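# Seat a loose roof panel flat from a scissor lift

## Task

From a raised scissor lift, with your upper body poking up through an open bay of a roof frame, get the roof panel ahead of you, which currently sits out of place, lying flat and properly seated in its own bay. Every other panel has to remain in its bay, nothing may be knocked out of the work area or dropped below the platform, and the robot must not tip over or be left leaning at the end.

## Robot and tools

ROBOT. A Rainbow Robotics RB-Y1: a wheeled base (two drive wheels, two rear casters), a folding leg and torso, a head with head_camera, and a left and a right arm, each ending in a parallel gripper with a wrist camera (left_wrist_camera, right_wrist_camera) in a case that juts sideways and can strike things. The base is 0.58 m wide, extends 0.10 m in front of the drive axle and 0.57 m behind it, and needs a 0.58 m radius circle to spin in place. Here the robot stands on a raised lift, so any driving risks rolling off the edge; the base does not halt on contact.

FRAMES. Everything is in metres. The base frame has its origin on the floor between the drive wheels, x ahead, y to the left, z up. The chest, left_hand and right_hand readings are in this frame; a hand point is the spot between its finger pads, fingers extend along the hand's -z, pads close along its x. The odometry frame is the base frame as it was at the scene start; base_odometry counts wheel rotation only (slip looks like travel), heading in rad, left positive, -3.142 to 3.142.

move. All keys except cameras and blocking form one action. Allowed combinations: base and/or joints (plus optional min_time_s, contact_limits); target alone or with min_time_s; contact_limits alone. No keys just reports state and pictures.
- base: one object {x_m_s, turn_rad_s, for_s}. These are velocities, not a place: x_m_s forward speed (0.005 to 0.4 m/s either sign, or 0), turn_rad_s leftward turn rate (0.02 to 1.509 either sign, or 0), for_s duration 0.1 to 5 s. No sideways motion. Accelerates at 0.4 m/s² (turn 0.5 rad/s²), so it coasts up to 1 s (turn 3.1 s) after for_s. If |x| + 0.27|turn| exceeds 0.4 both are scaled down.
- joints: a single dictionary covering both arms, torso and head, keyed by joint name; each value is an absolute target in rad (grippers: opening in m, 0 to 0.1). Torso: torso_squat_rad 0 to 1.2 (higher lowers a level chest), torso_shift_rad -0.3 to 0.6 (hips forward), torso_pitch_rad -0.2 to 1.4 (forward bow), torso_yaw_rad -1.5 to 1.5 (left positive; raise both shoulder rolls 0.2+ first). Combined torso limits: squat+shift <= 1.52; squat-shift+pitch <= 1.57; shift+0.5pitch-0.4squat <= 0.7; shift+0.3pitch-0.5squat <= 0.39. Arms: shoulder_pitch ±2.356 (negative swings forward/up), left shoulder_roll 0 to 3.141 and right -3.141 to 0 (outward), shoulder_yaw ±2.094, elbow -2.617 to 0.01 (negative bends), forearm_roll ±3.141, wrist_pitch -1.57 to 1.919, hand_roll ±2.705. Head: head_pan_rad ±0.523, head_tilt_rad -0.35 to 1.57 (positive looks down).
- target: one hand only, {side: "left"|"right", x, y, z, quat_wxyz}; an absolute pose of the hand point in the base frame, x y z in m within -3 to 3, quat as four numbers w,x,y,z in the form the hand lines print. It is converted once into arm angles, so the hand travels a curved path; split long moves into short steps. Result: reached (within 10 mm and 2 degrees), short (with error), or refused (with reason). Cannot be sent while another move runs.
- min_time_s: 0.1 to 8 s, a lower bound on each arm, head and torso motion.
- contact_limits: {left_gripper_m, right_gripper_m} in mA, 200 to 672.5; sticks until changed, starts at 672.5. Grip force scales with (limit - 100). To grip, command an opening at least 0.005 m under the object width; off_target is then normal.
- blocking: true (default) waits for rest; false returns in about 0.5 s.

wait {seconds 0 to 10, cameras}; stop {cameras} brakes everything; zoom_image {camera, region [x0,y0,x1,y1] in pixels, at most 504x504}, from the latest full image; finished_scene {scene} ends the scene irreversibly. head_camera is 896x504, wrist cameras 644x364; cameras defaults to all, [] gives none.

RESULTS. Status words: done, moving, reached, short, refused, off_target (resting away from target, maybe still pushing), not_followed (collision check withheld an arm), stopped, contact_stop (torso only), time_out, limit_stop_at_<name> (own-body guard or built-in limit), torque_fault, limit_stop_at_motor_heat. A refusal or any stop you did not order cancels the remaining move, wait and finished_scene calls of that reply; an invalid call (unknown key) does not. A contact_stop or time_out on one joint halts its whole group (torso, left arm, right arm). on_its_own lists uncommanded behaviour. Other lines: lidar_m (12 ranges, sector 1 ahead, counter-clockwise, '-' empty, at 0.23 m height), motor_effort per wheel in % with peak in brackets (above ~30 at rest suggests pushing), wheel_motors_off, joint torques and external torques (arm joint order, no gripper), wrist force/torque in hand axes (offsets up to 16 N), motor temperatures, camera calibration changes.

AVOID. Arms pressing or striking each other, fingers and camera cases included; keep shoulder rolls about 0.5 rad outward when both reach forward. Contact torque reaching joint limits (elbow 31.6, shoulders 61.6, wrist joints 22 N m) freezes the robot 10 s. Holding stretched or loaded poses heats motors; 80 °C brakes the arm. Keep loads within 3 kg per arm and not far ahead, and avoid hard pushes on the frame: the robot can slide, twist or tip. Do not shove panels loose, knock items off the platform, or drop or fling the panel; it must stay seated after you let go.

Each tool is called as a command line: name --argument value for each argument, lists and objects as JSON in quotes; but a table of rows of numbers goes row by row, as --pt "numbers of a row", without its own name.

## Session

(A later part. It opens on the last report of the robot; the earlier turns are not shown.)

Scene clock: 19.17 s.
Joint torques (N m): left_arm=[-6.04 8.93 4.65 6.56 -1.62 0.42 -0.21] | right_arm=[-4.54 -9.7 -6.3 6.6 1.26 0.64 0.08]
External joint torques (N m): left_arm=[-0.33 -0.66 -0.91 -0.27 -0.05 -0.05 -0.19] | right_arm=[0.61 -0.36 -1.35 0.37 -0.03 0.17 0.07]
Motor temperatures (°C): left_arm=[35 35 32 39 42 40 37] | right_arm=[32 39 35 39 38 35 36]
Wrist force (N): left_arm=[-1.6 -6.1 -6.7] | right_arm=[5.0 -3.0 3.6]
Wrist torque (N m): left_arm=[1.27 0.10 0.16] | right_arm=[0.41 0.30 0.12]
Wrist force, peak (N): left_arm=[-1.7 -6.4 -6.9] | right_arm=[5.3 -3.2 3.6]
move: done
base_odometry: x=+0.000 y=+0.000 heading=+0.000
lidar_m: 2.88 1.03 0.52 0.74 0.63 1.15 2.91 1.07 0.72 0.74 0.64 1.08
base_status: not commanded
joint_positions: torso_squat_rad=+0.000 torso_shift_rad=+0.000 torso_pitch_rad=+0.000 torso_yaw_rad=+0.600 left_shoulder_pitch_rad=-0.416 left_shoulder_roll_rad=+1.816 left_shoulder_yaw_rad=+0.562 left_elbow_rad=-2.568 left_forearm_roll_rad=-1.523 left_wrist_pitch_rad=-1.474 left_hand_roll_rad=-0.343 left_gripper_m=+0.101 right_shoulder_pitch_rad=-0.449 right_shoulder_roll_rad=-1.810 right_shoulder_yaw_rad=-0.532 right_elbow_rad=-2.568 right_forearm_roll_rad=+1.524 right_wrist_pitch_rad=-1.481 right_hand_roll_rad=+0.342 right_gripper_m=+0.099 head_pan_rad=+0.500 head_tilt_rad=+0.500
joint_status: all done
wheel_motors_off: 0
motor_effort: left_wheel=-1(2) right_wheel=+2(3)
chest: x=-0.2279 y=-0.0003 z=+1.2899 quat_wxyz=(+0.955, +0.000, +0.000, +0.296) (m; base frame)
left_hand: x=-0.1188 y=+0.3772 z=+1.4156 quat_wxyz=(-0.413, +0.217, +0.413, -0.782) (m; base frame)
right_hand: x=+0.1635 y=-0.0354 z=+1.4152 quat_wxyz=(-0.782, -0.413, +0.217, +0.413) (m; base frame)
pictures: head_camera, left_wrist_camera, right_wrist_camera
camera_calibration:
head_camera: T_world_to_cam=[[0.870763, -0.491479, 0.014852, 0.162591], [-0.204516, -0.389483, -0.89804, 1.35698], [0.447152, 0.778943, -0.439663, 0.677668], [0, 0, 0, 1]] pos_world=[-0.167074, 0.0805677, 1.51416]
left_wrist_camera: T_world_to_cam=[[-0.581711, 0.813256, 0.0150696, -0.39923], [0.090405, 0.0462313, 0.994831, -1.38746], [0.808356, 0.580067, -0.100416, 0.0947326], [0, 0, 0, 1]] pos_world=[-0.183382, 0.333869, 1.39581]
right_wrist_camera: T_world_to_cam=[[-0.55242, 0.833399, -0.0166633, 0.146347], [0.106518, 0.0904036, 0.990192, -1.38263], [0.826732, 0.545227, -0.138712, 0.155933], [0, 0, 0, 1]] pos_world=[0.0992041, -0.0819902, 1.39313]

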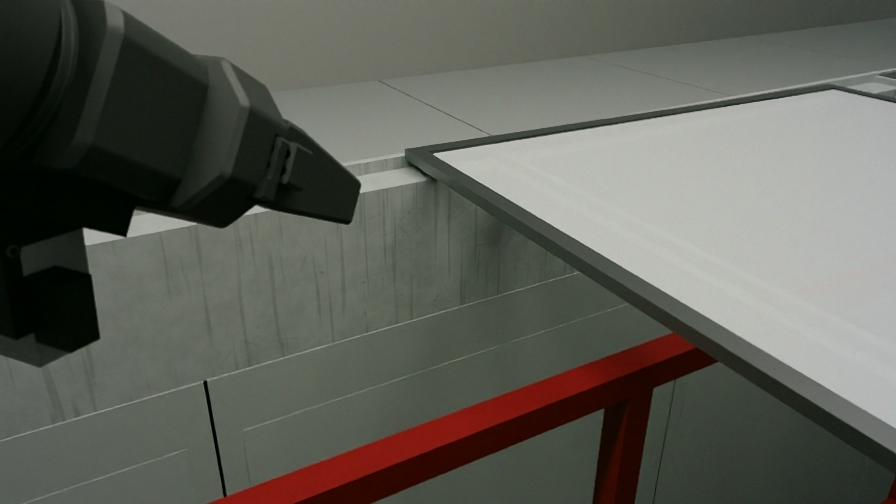

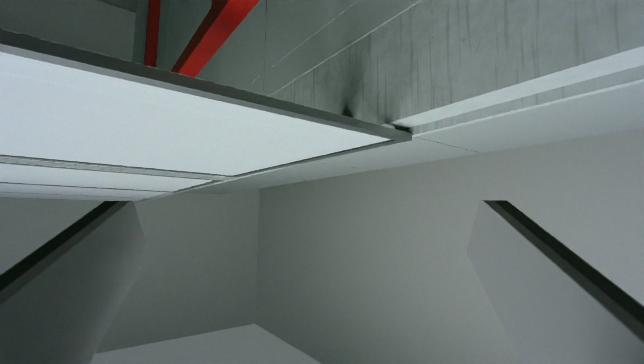

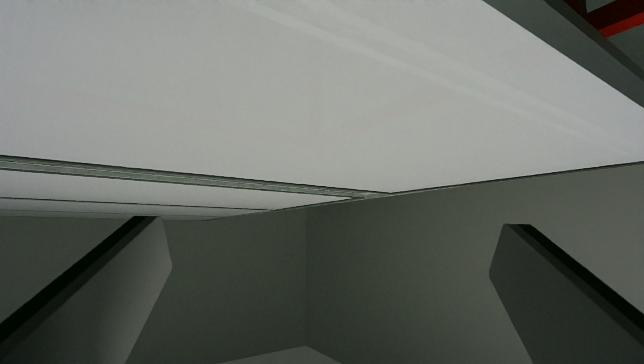

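zoom_image --camera "head_camera" --region '[340, 110, 540, 222]'

zoom_image --camera "left_wrist_camera" --region '[320, 60, 520, 173]'

move --joints '{"torso_yaw_rad": -0.6, "head_pan_rad": -0.5, "head_tilt_rad": 0.5}'

zoom_image --camera "head_camera" --region '[340, 110, 540, 222]'

zoom_image --camera "right_wrist_camera" --region '[120, 60, 320, 173]'

Scaled by 2.520 from the camera's 896x504 image, which has a finer 1280x720 frame.

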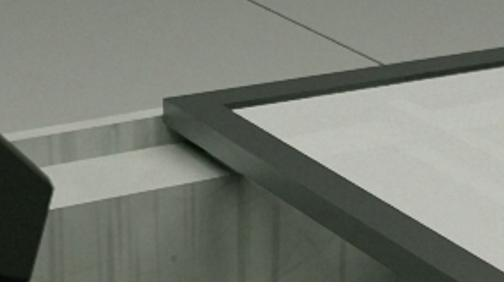

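Scaled by 2.520 from the camera's 644x364 image, which has a finer 1265x715 frame.

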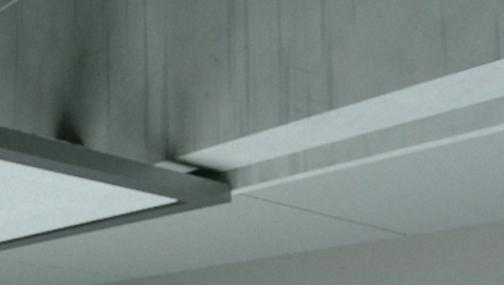

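Scene clock: 22.20 s.
Joint torques (N m): left_arm=[-5.82 8.76 4.81 6.44 -1.67 0.5 -0.14] | right_arm=[-4.31 -9.68 -6.45 6.41 1.26 0.68 0.07]
External joint torques (N m): left_arm=[-0.1 -0.83 -0.74 -0.38 -0.1 0.02 -0.12] | right_arm=[0.85 -0.33 -1.49 0.18 -0.03 0.21 0.06]
Motor temperatures (°C): left_arm=[35 35 32 39 42 40 37] | right_arm=[32 39 35 39 38 35 36]
Wrist force (N): left_arm=[-1.5 -6.1 -6.8] | right_arm=[4.9 -3.0 3.3]
Wrist torque (N m): left_arm=[1.29 0.11 0.16] | right_arm=[0.41 0.28 0.12]
Wrist force, peak (N): left_arm=[-1.8 -6.8 -6.8] | right_arm=[5.2 -3.2 3.6]
move: done
base_odometry: x=+0.000 y=+0.000 heading=+0.000
lidar_m: 2.87 1.04 0.54 0.75 0.64 1.14 2.88 1.07 0.71 0.74 0.64 1.07
base_status: not commanded
joint_positions: torso_squat_rad=+0.000 torso_shift_rad=+0.000 torso_pitch_rad=+0.000 torso_yaw_rad=-0.600 left_shoulder_pitch_rad=-0.416 left_shoulder_roll_rad=+1.816 left_shoulder_yaw_rad=+0.562 left_elbow_rad=-2.568 left_forearm_roll_rad=-1.523 left_wrist_pitch_rad=-1.474 left_hand_roll_rad=-0.343 left_gripper_m=+0.101 right_shoulder_pitch_rad=-0.449 right_shoulder_roll_rad=-1.810 right_shoulder_yaw_rad=-0.532 right_elbow_rad=-2.568 right_forearm_roll_rad=+1.524 right_wrist_pitch_rad=-1.481 right_hand_roll_rad=+0.342 right_gripper_m=+0.099 head_pan_rad=-0.500 head_tilt_rad=+0.500
joint_status: all done
wheel_motors_off: 0
motor_effort: left_wheel=+0(1) right_wheel=+1(3)
chest: x=-0.2279 y=-0.0003 z=+1.2899 quat_wxyz=(+0.955, +0.000, +0.000, -0.296) (m; base frame)
left_hand: x=+0.1635 y=+0.0348 z=+1.4154 quat_wxyz=(-0.782, +0.412, +0.218, -0.413) (m; base frame)
right_hand: x=-0.1188 y=-0.3779 z=+1.4151 quat_wxyz=(-0.413, -0.218, +0.412, +0.783) (m; base frame)
pictures: head_camera, left_wrist_camera, right_wrist_camera
camera_calibration:
head_camera: T_world_to_cam=[[-0.909836, -0.414691, 0.0151614, -0.222579], [-0.195131, 0.395303, -0.897585, 1.35864], [0.366227, -0.819614, -0.44058, 0.660916], [0, 0, 0, 1]] pos_world=[-0.179442, -0.0876807, 1.51406]
left_wrist_camera: T_world_to_cam=[[0.547302, 0.836804, 0.0148189, -0.141635], [0.0764805, -0.0676375, 0.994774, -1.39058], [0.833434, -0.543308, -0.101017, 0.100944], [0, 0, 0, 1]] pos_world=[0.0997397, 0.0793082, 1.39561]
right_wrist_camera: T_world_to_cam=[[0.576633, 0.816829, -0.0168653, 0.403951], [0.123454, -0.0667083, 0.990106, -1.37868], [0.807622, -0.57301, -0.139307, 0.152086], [0, 0, 0, 1]] pos_world=[-0.185556, -0.334781, 1.39303]

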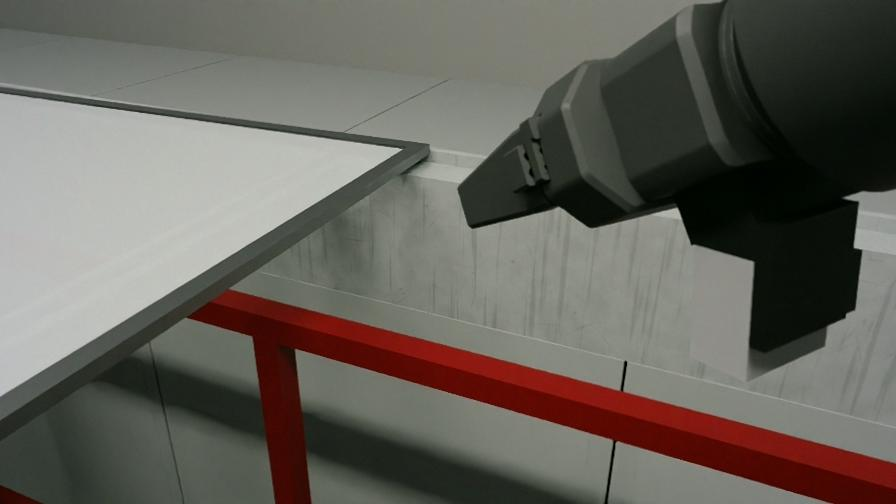

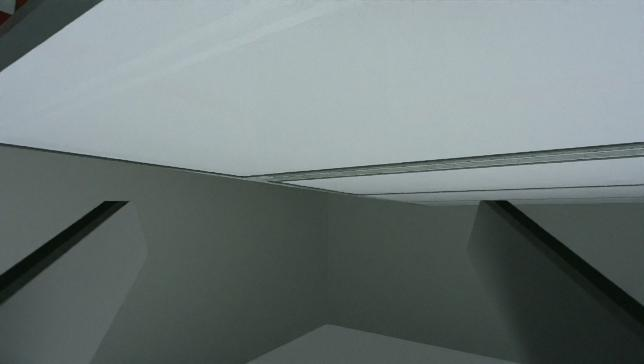

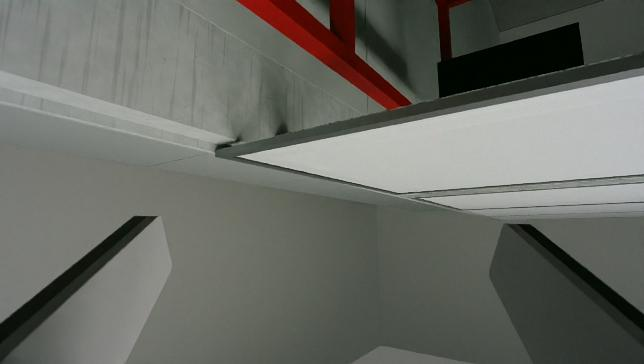

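Scaled by 2.520 from the camera's 896x504 image, which has a finer 1280x720 frame.

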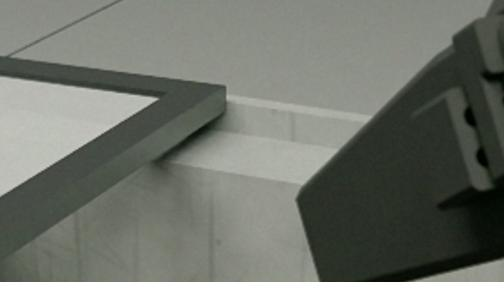

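Scaled by 2.520 from the camera's 644x364 image, which has a finer 1265x715 frame.

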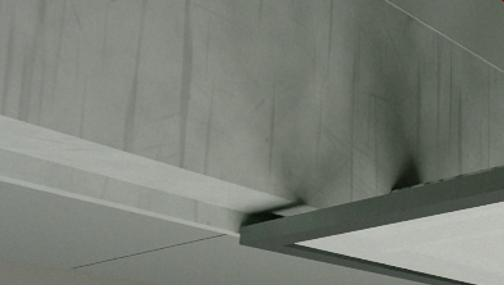

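move --joints '{"torso_yaw_rad": 0.0, "head_pan_rad": 0.0, "head_tilt_rad": -0.1}' --cameras '[]'

move --joints '{"torso_squat_rad": 1.1, "head_tilt_rad": -0.2}'

zoom_image --camera "head_camera" --region '[0, 0, 448, 252]'

zoom_image --camera "head_camera" --region '[448, 0, 896, 252]'

Scene clock: 25.73 s.
Joint torques (N m): left_arm=[-6.18 8.76 4.99 6.58 -1.68 0.43 -0.25] | right_arm=[-4.12 -9.5 -6.5 6.25 1.27 0.5 -0.03]
External joint torques (N m): left_arm=[-0.46 -0.83 -0.56 -0.25 -0.12 -0.05 -0.24] | right_arm=[1.03 -0.15 -1.55 0.01 -0.02 0.04 -0.04]
Motor temperatures (°C): left_arm=[35 35 32 39 42 40 37] | right_arm=[32 39 35 39 38 35 36]
Wrist force (N): left_arm=[-1.3 -6.0 -6.6] | right_arm=[5.0 -2.8 3.3]
Wrist torque (N m): left_arm=[1.28 0.13 0.15] | right_arm=[0.39 0.28 0.12]
Wrist force, peak (N): left_arm=[-1.5 -6.8 -6.9] | right_arm=[5.4 -3.2 3.6]
move: done
base_odometry: x=+0.000 y=+0.000 heading=+0.000
lidar_m: 2.87 1.03 0.54 0.74 0.64 1.13 2.89 1.07 0.72 0.74 0.64 1.06
base_status: not commanded
joint_positions: torso_squat_rad=+0.000 torso_shift_rad=+0.000 torso_pitch_rad=+0.000 torso_yaw_rad=+0.000 left_shoulder_pitch_rad=-0.416 left_shoulder_roll_rad=+1.816 left_shoulder_yaw_rad=+0.562 left_elbow_rad=-2.568 left_forearm_roll_rad=-1.523 left_wrist_pitch_rad=-1.474 left_hand_roll_rad=-0.343 left_gripper_m=+0.101 right_shoulder_pitch_rad=-0.449 right_shoulder_roll_rad=-1.810 right_shoulder_yaw_rad=-0.532 right_elbow_rad=-2.568 right_forearm_roll_rad=+1.524 right_wrist_pitch_rad=-1.481 right_hand_roll_rad=+0.342 right_gripper_m=+0.099 head_pan_rad=+0.000 head_tilt_rad=-0.100
joint_status: all done
wheel_motors_off: 0
motor_effort: left_wheel=+0(1) right_wheel=-1(4)
chest: x=-0.2279 y=-0.0003 z=+1.2899 quat_wxyz=(+1.000, +0.000, +0.000, +0.000) (m; base frame)
left_hand: x=+0.0753 y=+0.2497 z=+1.4155 quat_wxyz=(-0.626, +0.330, +0.330, -0.625) (m; base frame)
right_hand: x=+0.0753 y=-0.2503 z=+1.4151 quat_wxyz=(-0.625, -0.330, +0.330, +0.626) (m; base frame)
pictures: none
No camera images: "cameras" was empty.

Scene clock: 39.30 s.
Joint torques (N m): left_arm=[4.1 -34.47 -0.83 7.27 -1.6 0.41 -0.14] | right_arm=[-4.75 -10.29 -7.02 6.58 1.2 0.66 0.15]
External joint torques (N m): left_arm=[9.69 -43.9 -6.32 0.31 -0.01 -0.02 -0.12] | right_arm=[0.42 -0.89 -2.05 0.39 -0.08 0.18 0.14]
External joint torques when the fault began: left_arm=[10.12 -61.59 -6.23 -1.87 0.25 0.23 -0.36]
Motor temperatures (°C): left_arm=[35 36 32 39 42 40 37] | right_arm=[32 39 35 39 38 35 36]
Wrist force (N): left_arm=[-1.7 -6.0 -6.6] | right_arm=[5.1 -3.2 3.2]
Wrist torque (N m): left_arm=[1.29 0.08 0.18] | right_arm=[0.43 0.30 0.14]
Wrist force, peak (N): left_arm=[-1.5 -7.0 -6.7] | right_arm=[6.9 -3.4 2.8]
move: torque_fault
TORQUE FAULT: left_shoulder_roll_rad reached its load limit. The robot stopped for 10 seconds, dropped its targets and accepts commands again. Before the stop ended, the hold on left_shoulder_roll_rad was turned back by 0.2 degrees, the way its load pushed it. The stop added 8.8 s to the call.
base_odometry: x=+0.000 y=+0.000 heading=+0.000
lidar_m: 2.86 1.04 0.54 0.74 0.65 1.13 2.92 1.07 0.72 0.74 0.64 1.07
base_status: not commanded
joint_positions: torso_squat_rad=+0.941 torso_shift_rad=+0.001 torso_pitch_rad=+0.002 torso_yaw_rad=-0.001 left_shoulder_pitch_rad=-0.420 left_shoulder_roll_rad=+1.836 left_shoulder_yaw_rad=+0.564 left_elbow_rad=-2.568 left_forearm_roll_rad=-1.523 left_wrist_pitch_rad=-1.474 left_hand_roll_rad=-0.343 left_gripper_m=+0.101 right_shoulder_pitch_rad=-0.449 right_shoulder_roll_rad=-1.810 right_shoulder_yaw_rad=-0.532 right_elbow_rad=-2.568 right_forearm_roll_rad=+1.524 right_wrist_pitch_rad=-1.481 right_hand_roll_rad=+0.342 right_gripper_m=+0.099 head_pan_rad=+0.000 head_tilt_rad=-0.200
joint_status: torso_squat_rad torque_fault (moved +0.941 of +1.100); the others done
wheel_motors_off: 0
on_its_own: torso_squat_rad is held at +0.942, not at your +1.100, since a torque_fault
motor_effort: left_wheel=-5(16) right_wheel=-8(16)
chest: x=-0.2270 y=-0.0036 z=+1.0021 quat_wxyz=(+1.000, +0.004, +0.001, +0.000) (m; base frame)
left_hand: x=+0.0760 y=+0.2461 z=+1.1320 quat_wxyz=(-0.627, +0.323, +0.341, -0.622) (m; base frame)
right_hand: x=+0.0763 y=-0.2548 z=+1.1249 quat_wxyz=(-0.624, -0.332, +0.327, +0.627) (m; base frame)
pictures: head_camera, left_wrist_camera, right_wrist_camera
camera_calibration:
head_camera: T_world_to_cam=[[-0.043404, -0.998767, -0.0240754, 0.0109829], [0.240194, 0.0129591, -0.970638, 1.27327], [0.969754, -0.0479123, 0.239336, -0.151307], [0, 0, 0, 1]] pos_world=[-0.158625, -0.0127806, 1.27236]
left_wrist_camera: T_world_to_cam=[[-0.0264182, 0.998833, 0.0404401, -0.291663], [0.0950992, -0.0377596, 0.994751, -1.09646], [0.995117, 0.0301254, -0.0939906, 0.0986835], [0, 0, 0, 1]] pos_world=[-0.00163425, 0.246948, 1.11178]
right_wrist_camera: T_world_to_cam=[[0.0150969, 0.999845, -0.00902971, 0.266621], [0.14105, 0.00681085, 0.989979, -1.08968], [0.989887, -0.0162193, -0.140925, 0.15446], [0, 0, 0, 1]] pos_world=[-0.00322303, -0.256653, 1.10294]

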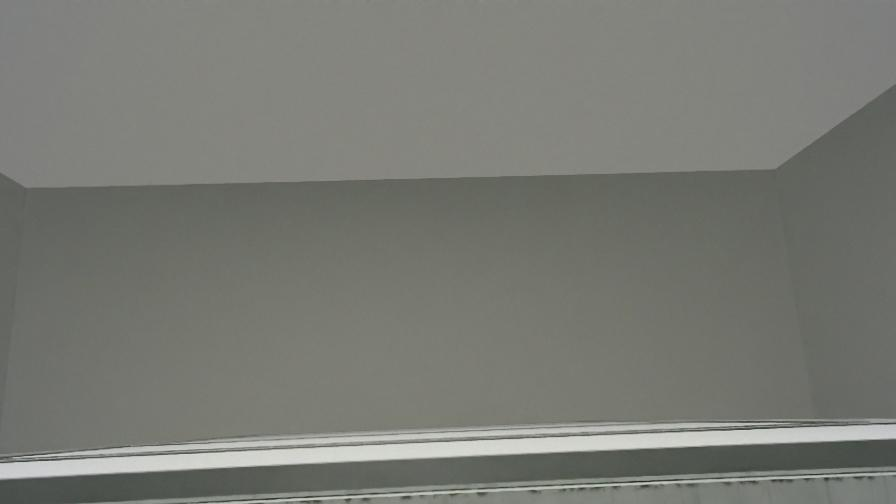

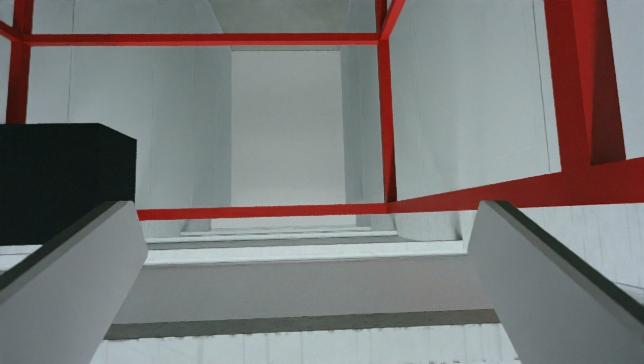

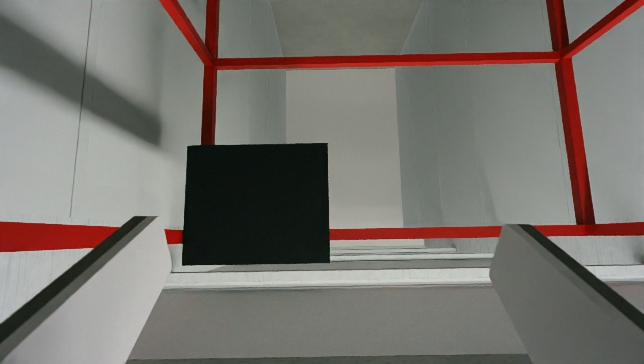

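Scaled by 1.125 from the camera's 896x504 image, which has a finer 1280x720 frame.

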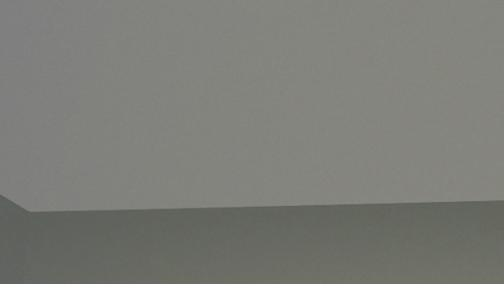

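Scaled by 1.125 from the camera's 896x504 image, which has a finer 1280x720 frame.

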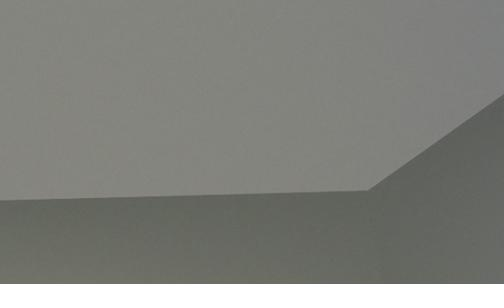

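move --joints '{"torso_squat_rad": 0.6}'

Scene clock: 41.50 s.
Joint torques (N m): left_arm=[-4.55 7.97 3.9 6.78 -1.78 0.41 -0.11] | right_arm=[-5.36 -10.43 -6.9 6.41 1.35 0.69 0.1]
External joint torques (N m): left_arm=[1.12 -1.57 -1.64 -0.09 -0.2 -0.06 -0.09] | right_arm=[-0.21 -1.07 -1.94 0.18 0.06 0.22 0.09]
Motor temperatures (°C): left_arm=[35 36 32 39 42 40 37] | right_arm=[32 39 35 39 38 35 36]
Wrist force (N): left_arm=[-1.8 -6.3 -6.4] | right_arm=[5.4 -3.3 3.1]
Wrist torque (N m): left_arm=[1.30 0.07 0.16] | right_arm=[0.46 0.35 0.12]
Wrist force, peak (N): left_arm=[-1.6 -7.1 -6.5] | right_arm=[5.5 -3.6 2.9]
move: done
base_odometry: x=+0.000 y=+0.000 heading=+0.000
lidar_m: 2.86 1.04 0.53 0.74 0.65 1.14 2.92 1.06 0.72 0.74 0.64 1.09
base_status: not commanded
joint_positions: torso_squat_rad=+0.600 torso_shift_rad=+0.001 torso_pitch_rad=+0.001 torso_yaw_rad=+0.000 left_shoulder_pitch_rad=-0.417 left_shoulder_roll_rad=+1.825 left_shoulder_yaw_rad=+0.563 left_elbow_rad=-2.568 left_forearm_roll_rad=-1.523 left_wrist_pitch_rad=-1.474 left_hand_roll_rad=-0.343 left_gripper_m=+0.101 right_shoulder_pitch_rad=-0.449 right_shoulder_roll_rad=-1.810 right_shoulder_yaw_rad=-0.532 right_elbow_rad=-2.568 right_forearm_roll_rad=+1.524 right_wrist_pitch_rad=-1.481 right_hand_roll_rad=+0.342 right_gripper_m=+0.099 head_pan_rad=+0.000 head_tilt_rad=-0.200
joint_status: all done
wheel_motors_off: 0
motor_effort: left_wheel=-6(7) right_wheel=-2(11)
chest: x=-0.2274 y=-0.0003 z=+1.1677 quat_wxyz=(+1.000, +0.000, +0.000, +0.000) (m; base frame)
left_hand: x=+0.0758 y=+0.2501 z=+1.2942 quat_wxyz=(-0.626, +0.327, +0.334, -0.624) (m; base frame)
right_hand: x=+0.0759 y=-0.2505 z=+1.2925 quat_wxyz=(-0.625, -0.330, +0.329, +0.626) (m; base frame)
pictures: head_camera, left_wrist_camera, right_wrist_camera
camera_calibration:
head_camera: T_world_to_cam=[[-0.0431199, -0.998931, -0.0166431, 0.00968719], [0.24084, 0.00577405, -0.970548, 1.43404], [0.969606, -0.0458582, 0.240334, -0.191555], [0, 0, 0, 1]] pos_world=[-0.159223, -0.00738776, 1.438]
left_wrist_camera: T_world_to_cam=[[-0.0237077, 0.999441, 0.0235918, -0.280721], [0.0988583, -0.021139, 0.994877, -1.26228], [0.994819, 0.0259185, -0.0983018, 0.120694], [0, 0, 0, 1]] pos_world=[-0.00193701, 0.250752, 1.2743]
right_wrist_camera: T_world_to_cam=[[0.0148494, 0.999754, -0.0164564, 0.273354], [0.14027, 0.0142125, 0.990011, -1.25376], [0.990002, -0.0170094, -0.140024, 0.177099], [0, 0, 0, 1]] pos_world=[-0.00352286, -0.252456, 1.27053]

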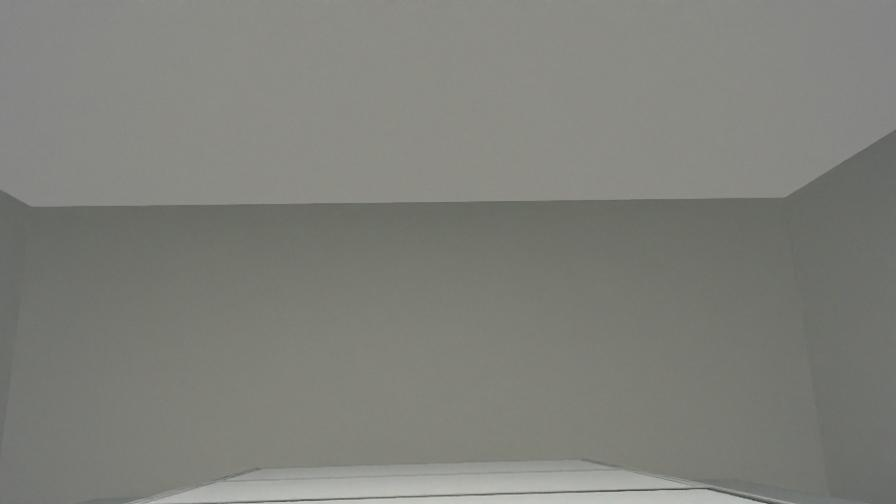

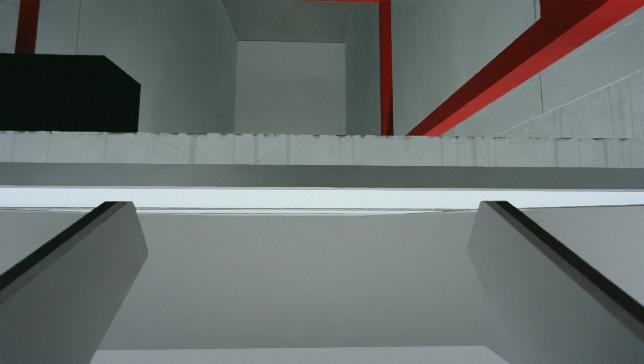

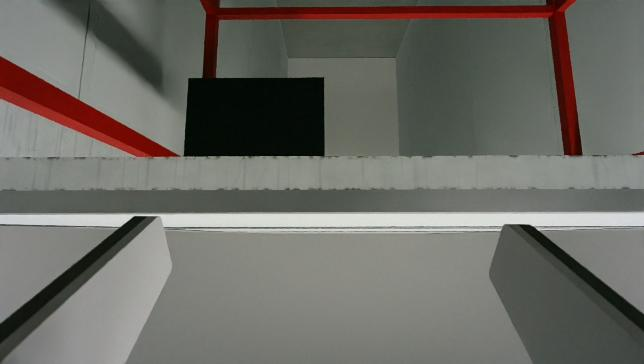

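zoom_image --camera "left_wrist_camera" --region '[200, 120, 360, 220]'

zoom_image --camera "right_wrist_camera" --region '[300, 140, 460, 240]'

zoom_image --camera "left_wrist_camera" --region '[484, 120, 644, 220]'

zoom_image --camera "right_wrist_camera" --region '[0, 140, 160, 240]'

Scaled by 3.150 from the camera's 644x364 image, which has a finer 1265x715 frame.

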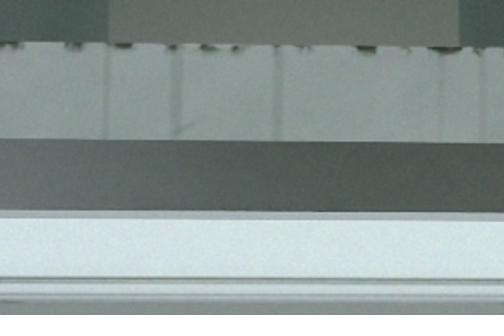

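Scaled by 3.150 from the camera's 644x364 image, which has a finer 1265x715 frame.

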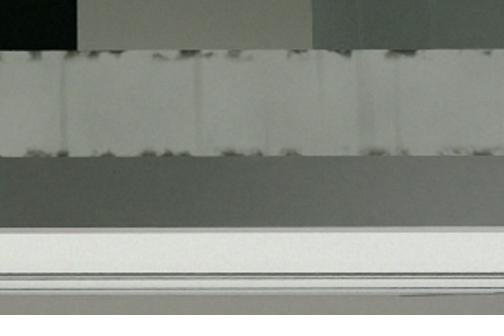

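Scaled by 3.150 from the camera's 644x364 image, which has a finer 1265x715 frame.

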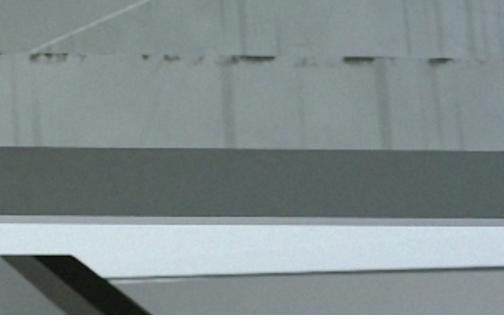

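Scaled by 3.150 from the camera's 644x364 image, which has a finer 1265x715 frame.

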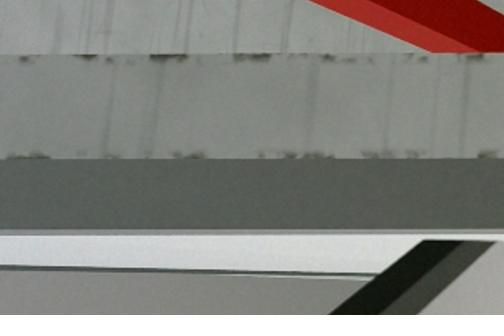

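move --joints '{"torso_squat_rad": 0.69}' --cameras '["left_wrist_camera", "right_wrist_camera"]'

zoom_image --camera "left_wrist_camera" --region '[200, 140, 360, 240]'

zoom_image --camera "right_wrist_camera" --region '[300, 160, 460, 260]'

zoom_image --camera "left_wrist_camera" --region '[484, 140, 644, 240]'

zoom_image --camera "right_wrist_camera" --region '[0, 160, 160, 260]'

Scene clock: 45.93 s.
Joint torques (N m): left_arm=[-5.33 8.14 3.7 6.89 -1.7 0.5 -0.1] | right_arm=[-5.05 -9.93 -7 6.5 1.18 0.69 0.17]
External joint torques (N m): left_arm=[0.34 -1.4 -1.83 0.02 -0.13 0.03 -0.09] | right_arm=[0.11 -0.58 -2.04 0.27 -0.11 0.22 0.16]
Motor temperatures (°C): left_arm=[35 36 32 39 42 40 37] | right_arm=[32 39 35 39 38 35 36]
Wrist force (N): left_arm=[-1.6 -6.3 -6.4] | right_arm=[5.0 -3.2 3.2]
Wrist torque (N m): left_arm=[1.31 0.09 0.17] | right_arm=[0.44 0.29 0.13]
Wrist force, peak (N): left_arm=[-1.8 -6.7 -6.8] | right_arm=[5.3 -3.3 3.2]
move: done
base_odometry: x=+0.000 y=+0.000 heading=+0.000
lidar_m: 2.86 1.04 0.52 0.74 0.65 1.14 2.92 1.08 0.72 0.74 0.65 1.07
base_status: not commanded
joint_positions: torso_squat_rad=+0.690 torso_shift_rad=+0.000 torso_pitch_rad=+0.001 torso_yaw_rad=+0.000 left_shoulder_pitch_rad=-0.417 left_shoulder_roll_rad=+1.825 left_shoulder_yaw_rad=+0.563 left_elbow_rad=-2.568 left_forearm_roll_rad=-1.523 left_wrist_pitch_rad=-1.474 left_hand_roll_rad=-0.343 left_gripper_m=+0.101 right_shoulder_pitch_rad=-0.449 right_shoulder_roll_rad=-1.810 right_shoulder_yaw_rad=-0.532 right_elbow_rad=-2.568 right_forearm_roll_rad=+1.524 right_wrist_pitch_rad=-1.481 right_hand_roll_rad=+0.342 right_gripper_m=+0.099 head_pan_rad=+0.000 head_tilt_rad=-0.200
joint_status: all done
wheel_motors_off: 0
motor_effort: left_wheel=-6(7) right_wheel=-1(4)
chest: x=-0.2276 y=-0.0003 z=+1.1298 quat_wxyz=(+1.000, +0.000, +0.000, +0.000) (m; base frame)
left_hand: x=+0.0756 y=+0.2501 z=+1.2564 quat_wxyz=(-0.626, +0.327, +0.334, -0.624) (m; base frame)
right_hand: x=+0.0757 y=-0.2504 z=+1.2547 quat_wxyz=(-0.625, -0.330, +0.329, +0.626) (m; base frame)
pictures: left_wrist_camera, right_wrist_camera
camera_calibration:
left_wrist_camera: T_world_to_cam=[[-0.0237335, 0.999445, 0.0233909, -0.279584], [0.0986558, -0.0209418, 0.994901, -1.22463], [0.994839, 0.0259201, -0.098104, 0.116922], [0, 0, 0, 1]] pos_world=[-0.00213699, 0.250752, 1.2364]
right_wrist_camera: T_world_to_cam=[[0.0148546, 0.999754, -0.0164505, 0.272728], [0.139962, 0.0142114, 0.990055, -1.21637], [0.990045, -0.0170093, -0.139716, 0.171625], [0, 0, 0, 1]] pos_world=[-0.00372272, -0.252456, 1.23273]

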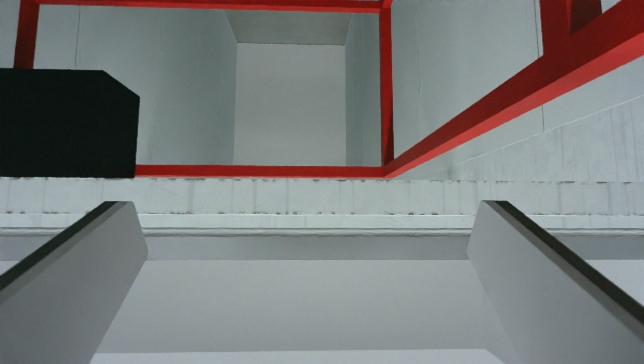

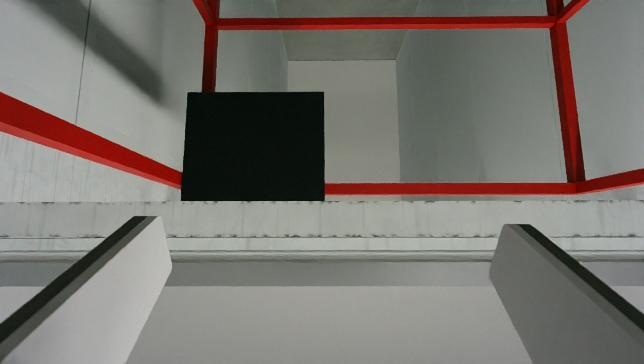

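Scaled by 3.150 from the camera's 644x364 image, which has a finer 1265x715 frame.

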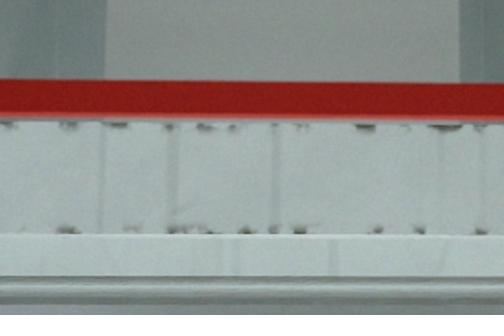

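Scaled by 3.150 from the camera's 644x364 image, which has a finer 1265x715 frame.

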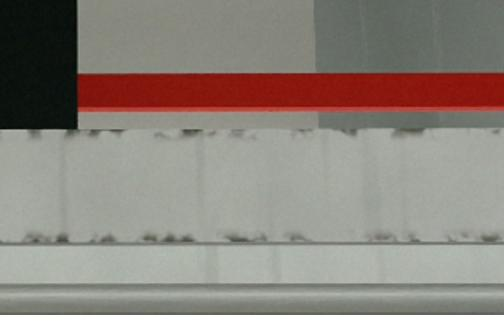

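Scaled by 3.150 from the camera's 644x364 image, which has a finer 1265x715 frame.

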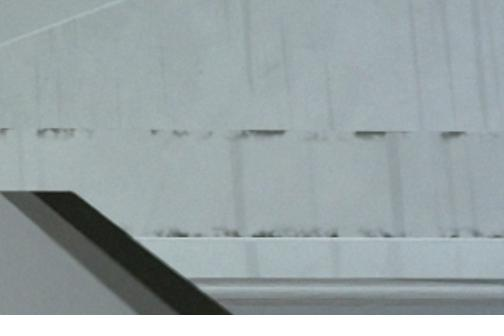

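Scaled by 3.150 from the camera's 644x364 image, which has a finer 1265x715 frame.

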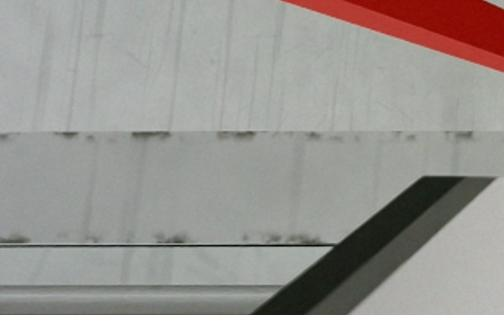

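move --joints '{"torso_squat_rad": 0.83}' --cameras '["left_wrist_camera", "right_wrist_camera"]'

zoom_image --camera "left_wrist_camera" --region '[200, 180, 400, 300]'

zoom_image --camera "right_wrist_camera" --region '[300, 200, 500, 320]'

zoom_image --camera "left_wrist_camera" --region '[444, 180, 644, 300]'

zoom_image --camera "right_wrist_camera" --region '[0, 200, 200, 320]'

Scene clock: 49.33 s.
Joint torques (N m): left_arm=[-5.6 8.44 4.08 6.91 -1.77 0.57 -0.06] | right_arm=[-4.84 -10.36 -7.12 6.56 1.26 0.57 0.13]
External joint torques (N m): left_arm=[0.07 -1.1 -1.45 0.04 -0.2 0.11 -0.05] | right_arm=[0.32 -1.01 -2.16 0.34 -0.02 0.1 0.13]
Motor temperatures (°C): left_arm=[35 36 32 39 42 40 37] | right_arm=[32 39 35 39 38 35 36]
Wrist force (N): left_arm=[-1.5 -6.3 -6.7] | right_arm=[4.9 -3.3 3.0]
Wrist torque (N m): left_arm=[1.31 0.10 0.17] | right_arm=[0.46 0.29 0.14]
Wrist force, peak (N): left_arm=[-1.8 -6.3 -7.2] | right_arm=[5.2 -3.1 3.4]
move: done
base_odometry: x=+0.000 y=+0.000 heading=+0.000
lidar_m: 2.86 1.03 0.53 0.74 0.64 1.15 2.92 1.06 0.72 0.74 0.65 1.08
base_status: not commanded
joint_positions: torso_squat_rad=+0.830 torso_shift_rad=+0.000 torso_pitch_rad=+0.001 torso_yaw_rad=+0.000 left_shoulder_pitch_rad=-0.417 left_shoulder_roll_rad=+1.825 left_shoulder_yaw_rad=+0.563 left_elbow_rad=-2.568 left_forearm_roll_rad=-1.523 left_wrist_pitch_rad=-1.474 left_hand_roll_rad=-0.343 left_gripper_m=+0.101 right_shoulder_pitch_rad=-0.449 right_shoulder_roll_rad=-1.810 right_shoulder_yaw_rad=-0.532 right_elbow_rad=-2.568 right_forearm_roll_rad=+1.524 right_wrist_pitch_rad=-1.481 right_hand_roll_rad=+0.342 right_gripper_m=+0.099 head_pan_rad=+0.000 head_tilt_rad=-0.200
joint_status: all done
wheel_motors_off: 0
motor_effort: left_wheel=-6(7) right_wheel=-2(4)
chest: x=-0.2276 y=-0.0003 z=+1.0623 quat_wxyz=(+1.000, +0.000, +0.000, +0.000) (m; base frame)
left_hand: x=+0.0756 y=+0.2501 z=+1.1889 quat_wxyz=(-0.626, +0.327, +0.334, -0.624) (m; base frame)
right_hand: x=+0.0756 y=-0.2504 z=+1.1873 quat_wxyz=(-0.625, -0.330, +0.329, +0.626) (m; base frame)
pictures: left_wrist_camera, right_wrist_camera
camera_calibration:
left_wrist_camera: T_world_to_cam=[[-0.0237311, 0.999445, 0.0233907, -0.278007], [0.0987547, -0.0209393, 0.994891, -1.15746], [0.994829, 0.0259198, -0.098203, 0.110516], [0, 0, 0, 1]] pos_world=[-0.00223699, 0.250752, 1.1689]
right_wrist_camera: T_world_to_cam=[[0.0148546, 0.999754, -0.0164505, 0.271619], [0.139962, 0.0142114, 0.990055, -1.14952], [0.990045, -0.0170093, -0.139716, 0.162293], [0, 0, 0, 1]] pos_world=[-0.00382272, -0.252456, 1.16523]

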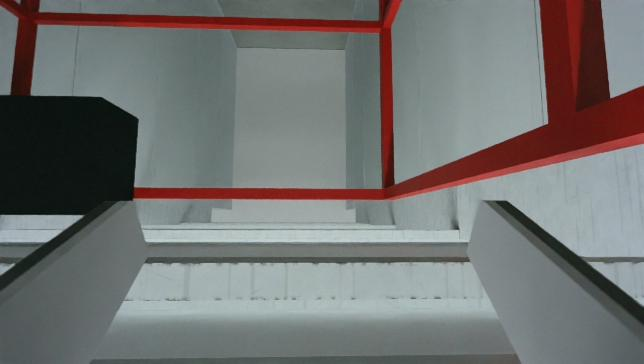

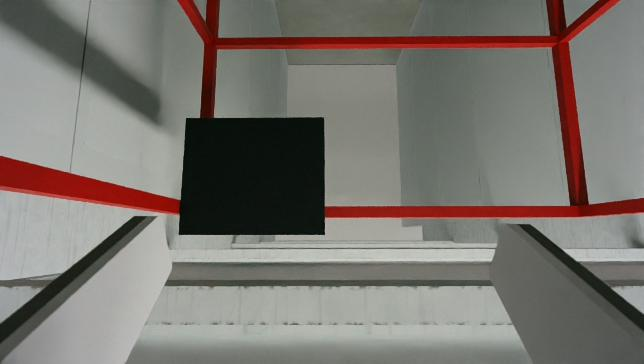

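Scaled by 2.520 from the camera's 644x364 image, which has a finer 1265x715 frame.

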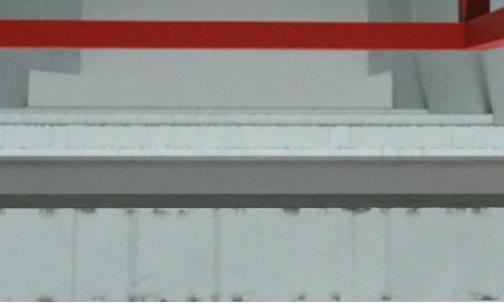

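Scaled by 2.520 from the camera's 644x364 image, which has a finer 1265x715 frame.

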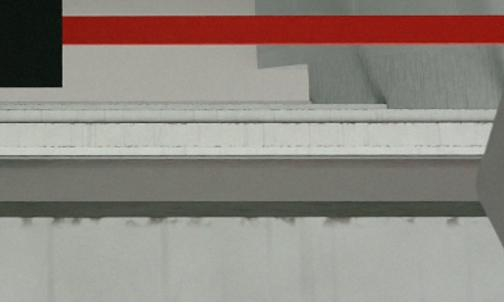

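Scaled by 2.520 from the camera's 644x364 image, which has a finer 1265x715 frame.

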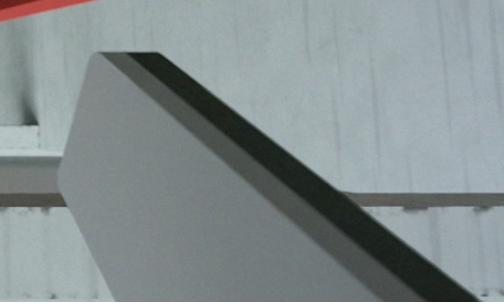

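Scaled by 2.520 from the camera's 644x364 image, which has a finer 1265x715 frame.

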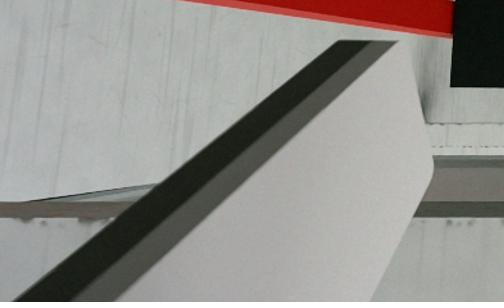

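move --joints '{"torso_squat_rad": 0.0, "head_tilt_rad": 0.3}' --cameras '["head_camera"]'

zoom_image --camera "head_camera" --region '[0, 190, 160, 280]'

zoom_image --camera "head_camera" --region '[368, 190, 528, 280]'

zoom_image --camera "head_camera" --region '[736, 190, 896, 280]'

move --target '{"side": "left", "x": 0.35, "y": 0.3, "z": 1.62, "quat_wxyz": [0.627, 0.3265, -0.3265, -0.627]}'

Scene clock: 54.57 s.
Joint torques (N m): left_arm=[-5.11 8.12 4.04 6.87 -1.73 0.36 -0.22] | right_arm=[-4.64 -10.21 -6.81 6.28 1.3 0.54 0.15]
External joint torques (N m): left_arm=[0.56 -1.43 -1.5 0 -0.15 -0.11 -0.21] | right_arm=[0.51 -0.85 -1.85 0.05 0.01 0.07 0.14]
Motor temperatures (°C): left_arm=[35 36 32 39 42 40 37] | right_arm=[32 39 35 39 38 35 36]
Wrist force (N): left_arm=[-1.5 -6.3 -6.4] | right_arm=[5.0 -2.9 3.3]
Wrist torque (N m): left_arm=[1.34 0.10 0.15] | right_arm=[0.40 0.30 0.11]
Wrist force, peak (N): left_arm=[-1.6 -6.6 -6.7] | right_arm=[5.2 -3.0 3.6]
move: done
base_odometry: x=+0.000 y=+0.000 heading=+0.000
lidar_m: 2.85 1.04 0.52 0.73 0.65 1.14 2.92 1.08 0.71 0.74 0.64 1.06
base_status: not commanded
joint_positions: torso_squat_rad=+0.000 torso_shift_rad=+0.001 torso_pitch_rad=+0.001 torso_yaw_rad=+0.000 left_shoulder_pitch_rad=-0.417 left_shoulder_roll_rad=+1.825 left_shoulder_yaw_rad=+0.563 left_elbow_rad=-2.568 left_forearm_roll_rad=-1.523 left_wrist_pitch_rad=-1.474 left_hand_roll_rad=-0.343 left_gripper_m=+0.101 right_shoulder_pitch_rad=-0.449 right_shoulder_roll_rad=-1.810 right_shoulder_yaw_rad=-0.532 right_elbow_rad=-2.568 right_forearm_roll_rad=+1.524 right_wrist_pitch_rad=-1.481 right_hand_roll_rad=+0.342 right_gripper_m=+0.099 head_pan_rad=+0.000 head_tilt_rad=+0.300
joint_status: all done
wheel_motors_off: 0
motor_effort: left_wheel=-6(7) right_wheel=-2(4)
chest: x=-0.2273 y=-0.0003 z=+1.2899 quat_wxyz=(+1.000, +0.000, +0.000, +0.000) (m; base frame)
left_hand: x=+0.0759 y=+0.2501 z=+1.4164 quat_wxyz=(-0.626, +0.327, +0.334, -0.624) (m; base frame)
right_hand: x=+0.0760 y=-0.2505 z=+1.4148 quat_wxyz=(-0.625, -0.330, +0.329, +0.626) (m; base frame)
pictures: head_camera
camera_calibration:
head_camera: T_world_to_cam=[[-0.0455851, -0.998944, 0.00579529, -0.0222198], [-0.253974, 0.00597858, -0.967193, 1.44609], [0.966136, -0.0455615, -0.253978, 0.514794], [0, 0, 0, 1]] pos_world=[-0.131106, -0.00738707, 1.52952]

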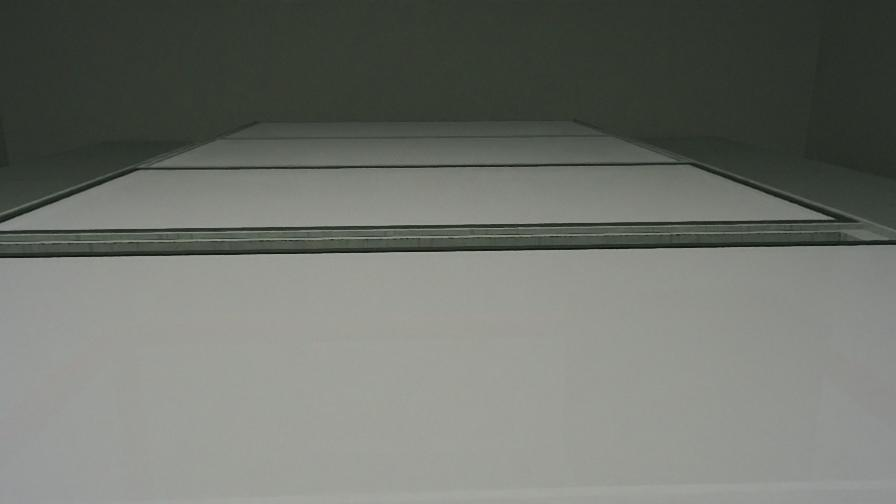

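Scaled by 3.150 from the camera's 896x504 image, which has a finer 1280x720 frame.

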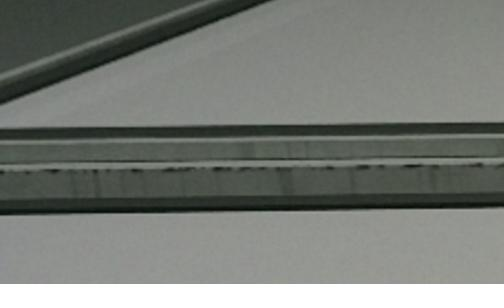

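Scaled by 3.150 from the camera's 896x504 image, which has a finer 1280x720 frame.

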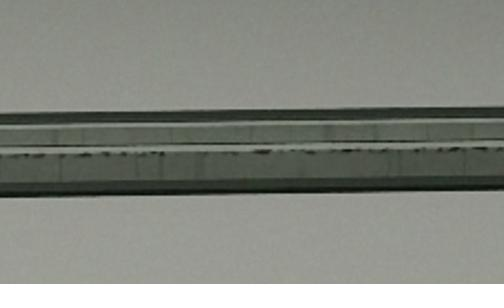

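Scaled by 3.150 from the camera's 896x504 image, which has a finer 1280x720 frame.

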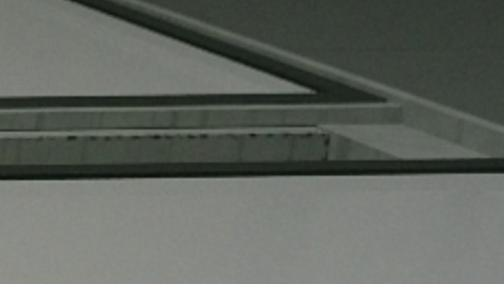

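Scene clock: 57.90 s.
Joint torques (N m): left_arm=[-21.04 -2.71 -1.4 8.13 0.42 -2.15 0.16] | right_arm=[-4.63 -10.1 -7.06 6.41 1.24 0.71 0.33]
External joint torques (N m): left_arm=[-1.75 -0.53 -1.17 0.4 0.03 -0.41 0.15] | right_arm=[0.52 -0.75 -2.1 0.18 -0.05 0.24 0.32]
Motor temperatures (°C): left_arm=[35 35 32 39 42 40 37] | right_arm=[32 39 35 39 38 35 36]
Wrist force (N): left_arm=[-1.6 -16.7 -6.0] | right_arm=[5.1 -2.9 3.3]
Wrist torque (N m): left_arm=[1.94 0.04 0.14] | right_arm=[0.41 0.30 0.12]
Wrist force, peak (N): left_arm=[-1.3 -17.5 -6.6] | right_arm=[5.2 -3.0 3.4]
move: short
base_odometry: x=+0.000 y=+0.000 heading=+0.000
lidar_m: 2.86 1.02 0.53 0.74 0.65 1.14 2.93 1.08 0.71 0.73 0.65 1.08
base_status: not commanded
joint_positions: torso_squat_rad=+0.000 torso_shift_rad=+0.001 torso_pitch_rad=+0.001 torso_yaw_rad=+0.000 left_shoulder_pitch_rad=+0.733 left_shoulder_roll_rad=+3.129 left_shoulder_yaw_rad=-0.192 left_elbow_rad=-0.267 left_forearm_roll_rad=-2.685 left_wrist_pitch_rad=+1.195 left_hand_roll_rad=-1.783 left_gripper_m=+0.101 right_shoulder_pitch_rad=-0.449 right_shoulder_roll_rad=-1.810 right_shoulder_yaw_rad=-0.532 right_elbow_rad=-2.568 right_forearm_roll_rad=+1.524 right_wrist_pitch_rad=-1.481 right_hand_roll_rad=+0.342 right_gripper_m=+0.099 head_pan_rad=+0.000 head_tilt_rad=+0.300
joint_status: all done
wheel_motors_off: 0
motor_effort: left_wheel=-7(7) right_wheel=+0(5)
chest: x=-0.2274 y=-0.0003 z=+1.2899 quat_wxyz=(+1.000, +0.000, +0.000, +0.000) (m; base frame)
left_hand: x=+0.3495 y=+0.2997 z=+1.6195 quat_wxyz=(-0.618, -0.349, +0.343, +0.615) (m; base frame)
left_hand_status: short (checked arc, as near as the solve gets, planned for 2.6 s): 1 mm and 3.7 deg off. The place is met; only the turn is off.
right_hand: x=+0.0759 y=-0.2505 z=+1.4148 quat_wxyz=(-0.625, -0.330, +0.329, +0.626) (m; base frame)
pictures: head_camera, left_wrist_camera, right_wrist_camera
camera_calibration:
head_camera: T_world_to_cam=[[-0.0454868, -0.998948, 0.00576394, -0.0222638], [-0.253762, 0.00597395, -0.967248, 1.44627], [0.966196, -0.0454597, -0.253767, 0.514597], [0, 0, 0, 1]] pos_world=[-0.131205, -0.00748693, 1.52962]
left_wrist_camera: T_world_to_cam=[[-0.013984, -0.999871, 0.0078426, 0.289764], [-0.86549, 0.00817605, -0.50086, 1.13874], [0.500732, -0.0137917, -0.865493, 1.30623], [0, 0, 0, 1]] pos_world=[0.335546, 0.298431, 1.6986]
right_wrist_camera: T_world_to_cam=[[0.014851, 0.999754, -0.016455, 0.275465], [0.140158, 0.0142129, 0.990027, -1.37486], [0.990018, -0.0170092, -0.139912, 0.194067], [0, 0, 0, 1]] pos_world=[-0.00352281, -0.252556, 1.39283]

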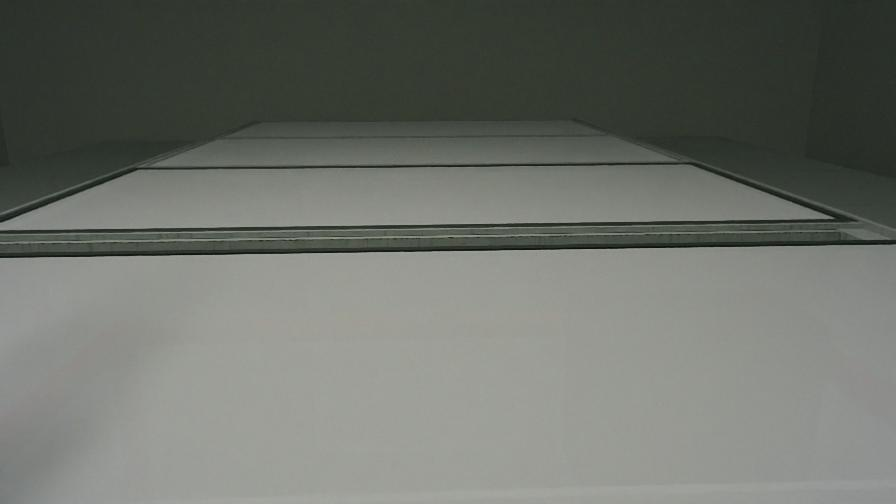

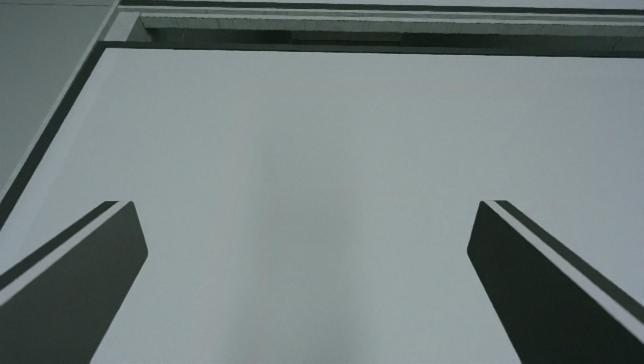

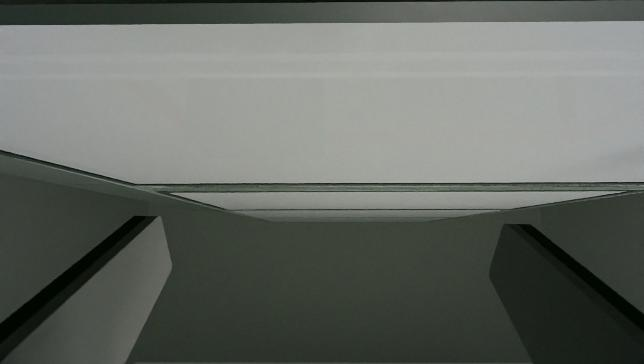

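zoom_image --camera "left_wrist_camera" --region '[60, 0, 260, 80]'

zoom_image --camera "left_wrist_camera" --region '[444, 0, 644, 80]'

Scaled by 2.520 from the camera's 644x364 image, which has a finer 1265x715 frame.

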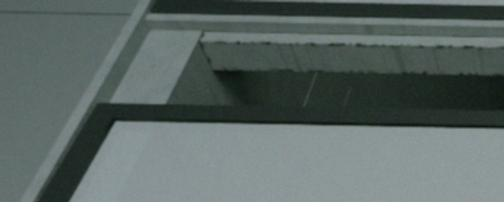

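Scaled by 2.520 from the camera's 644x364 image, which has a finer 1265x715 frame.

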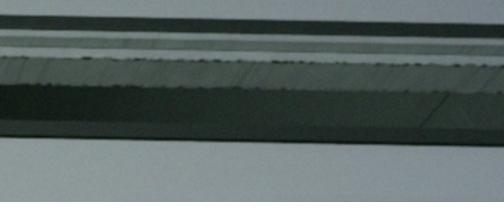

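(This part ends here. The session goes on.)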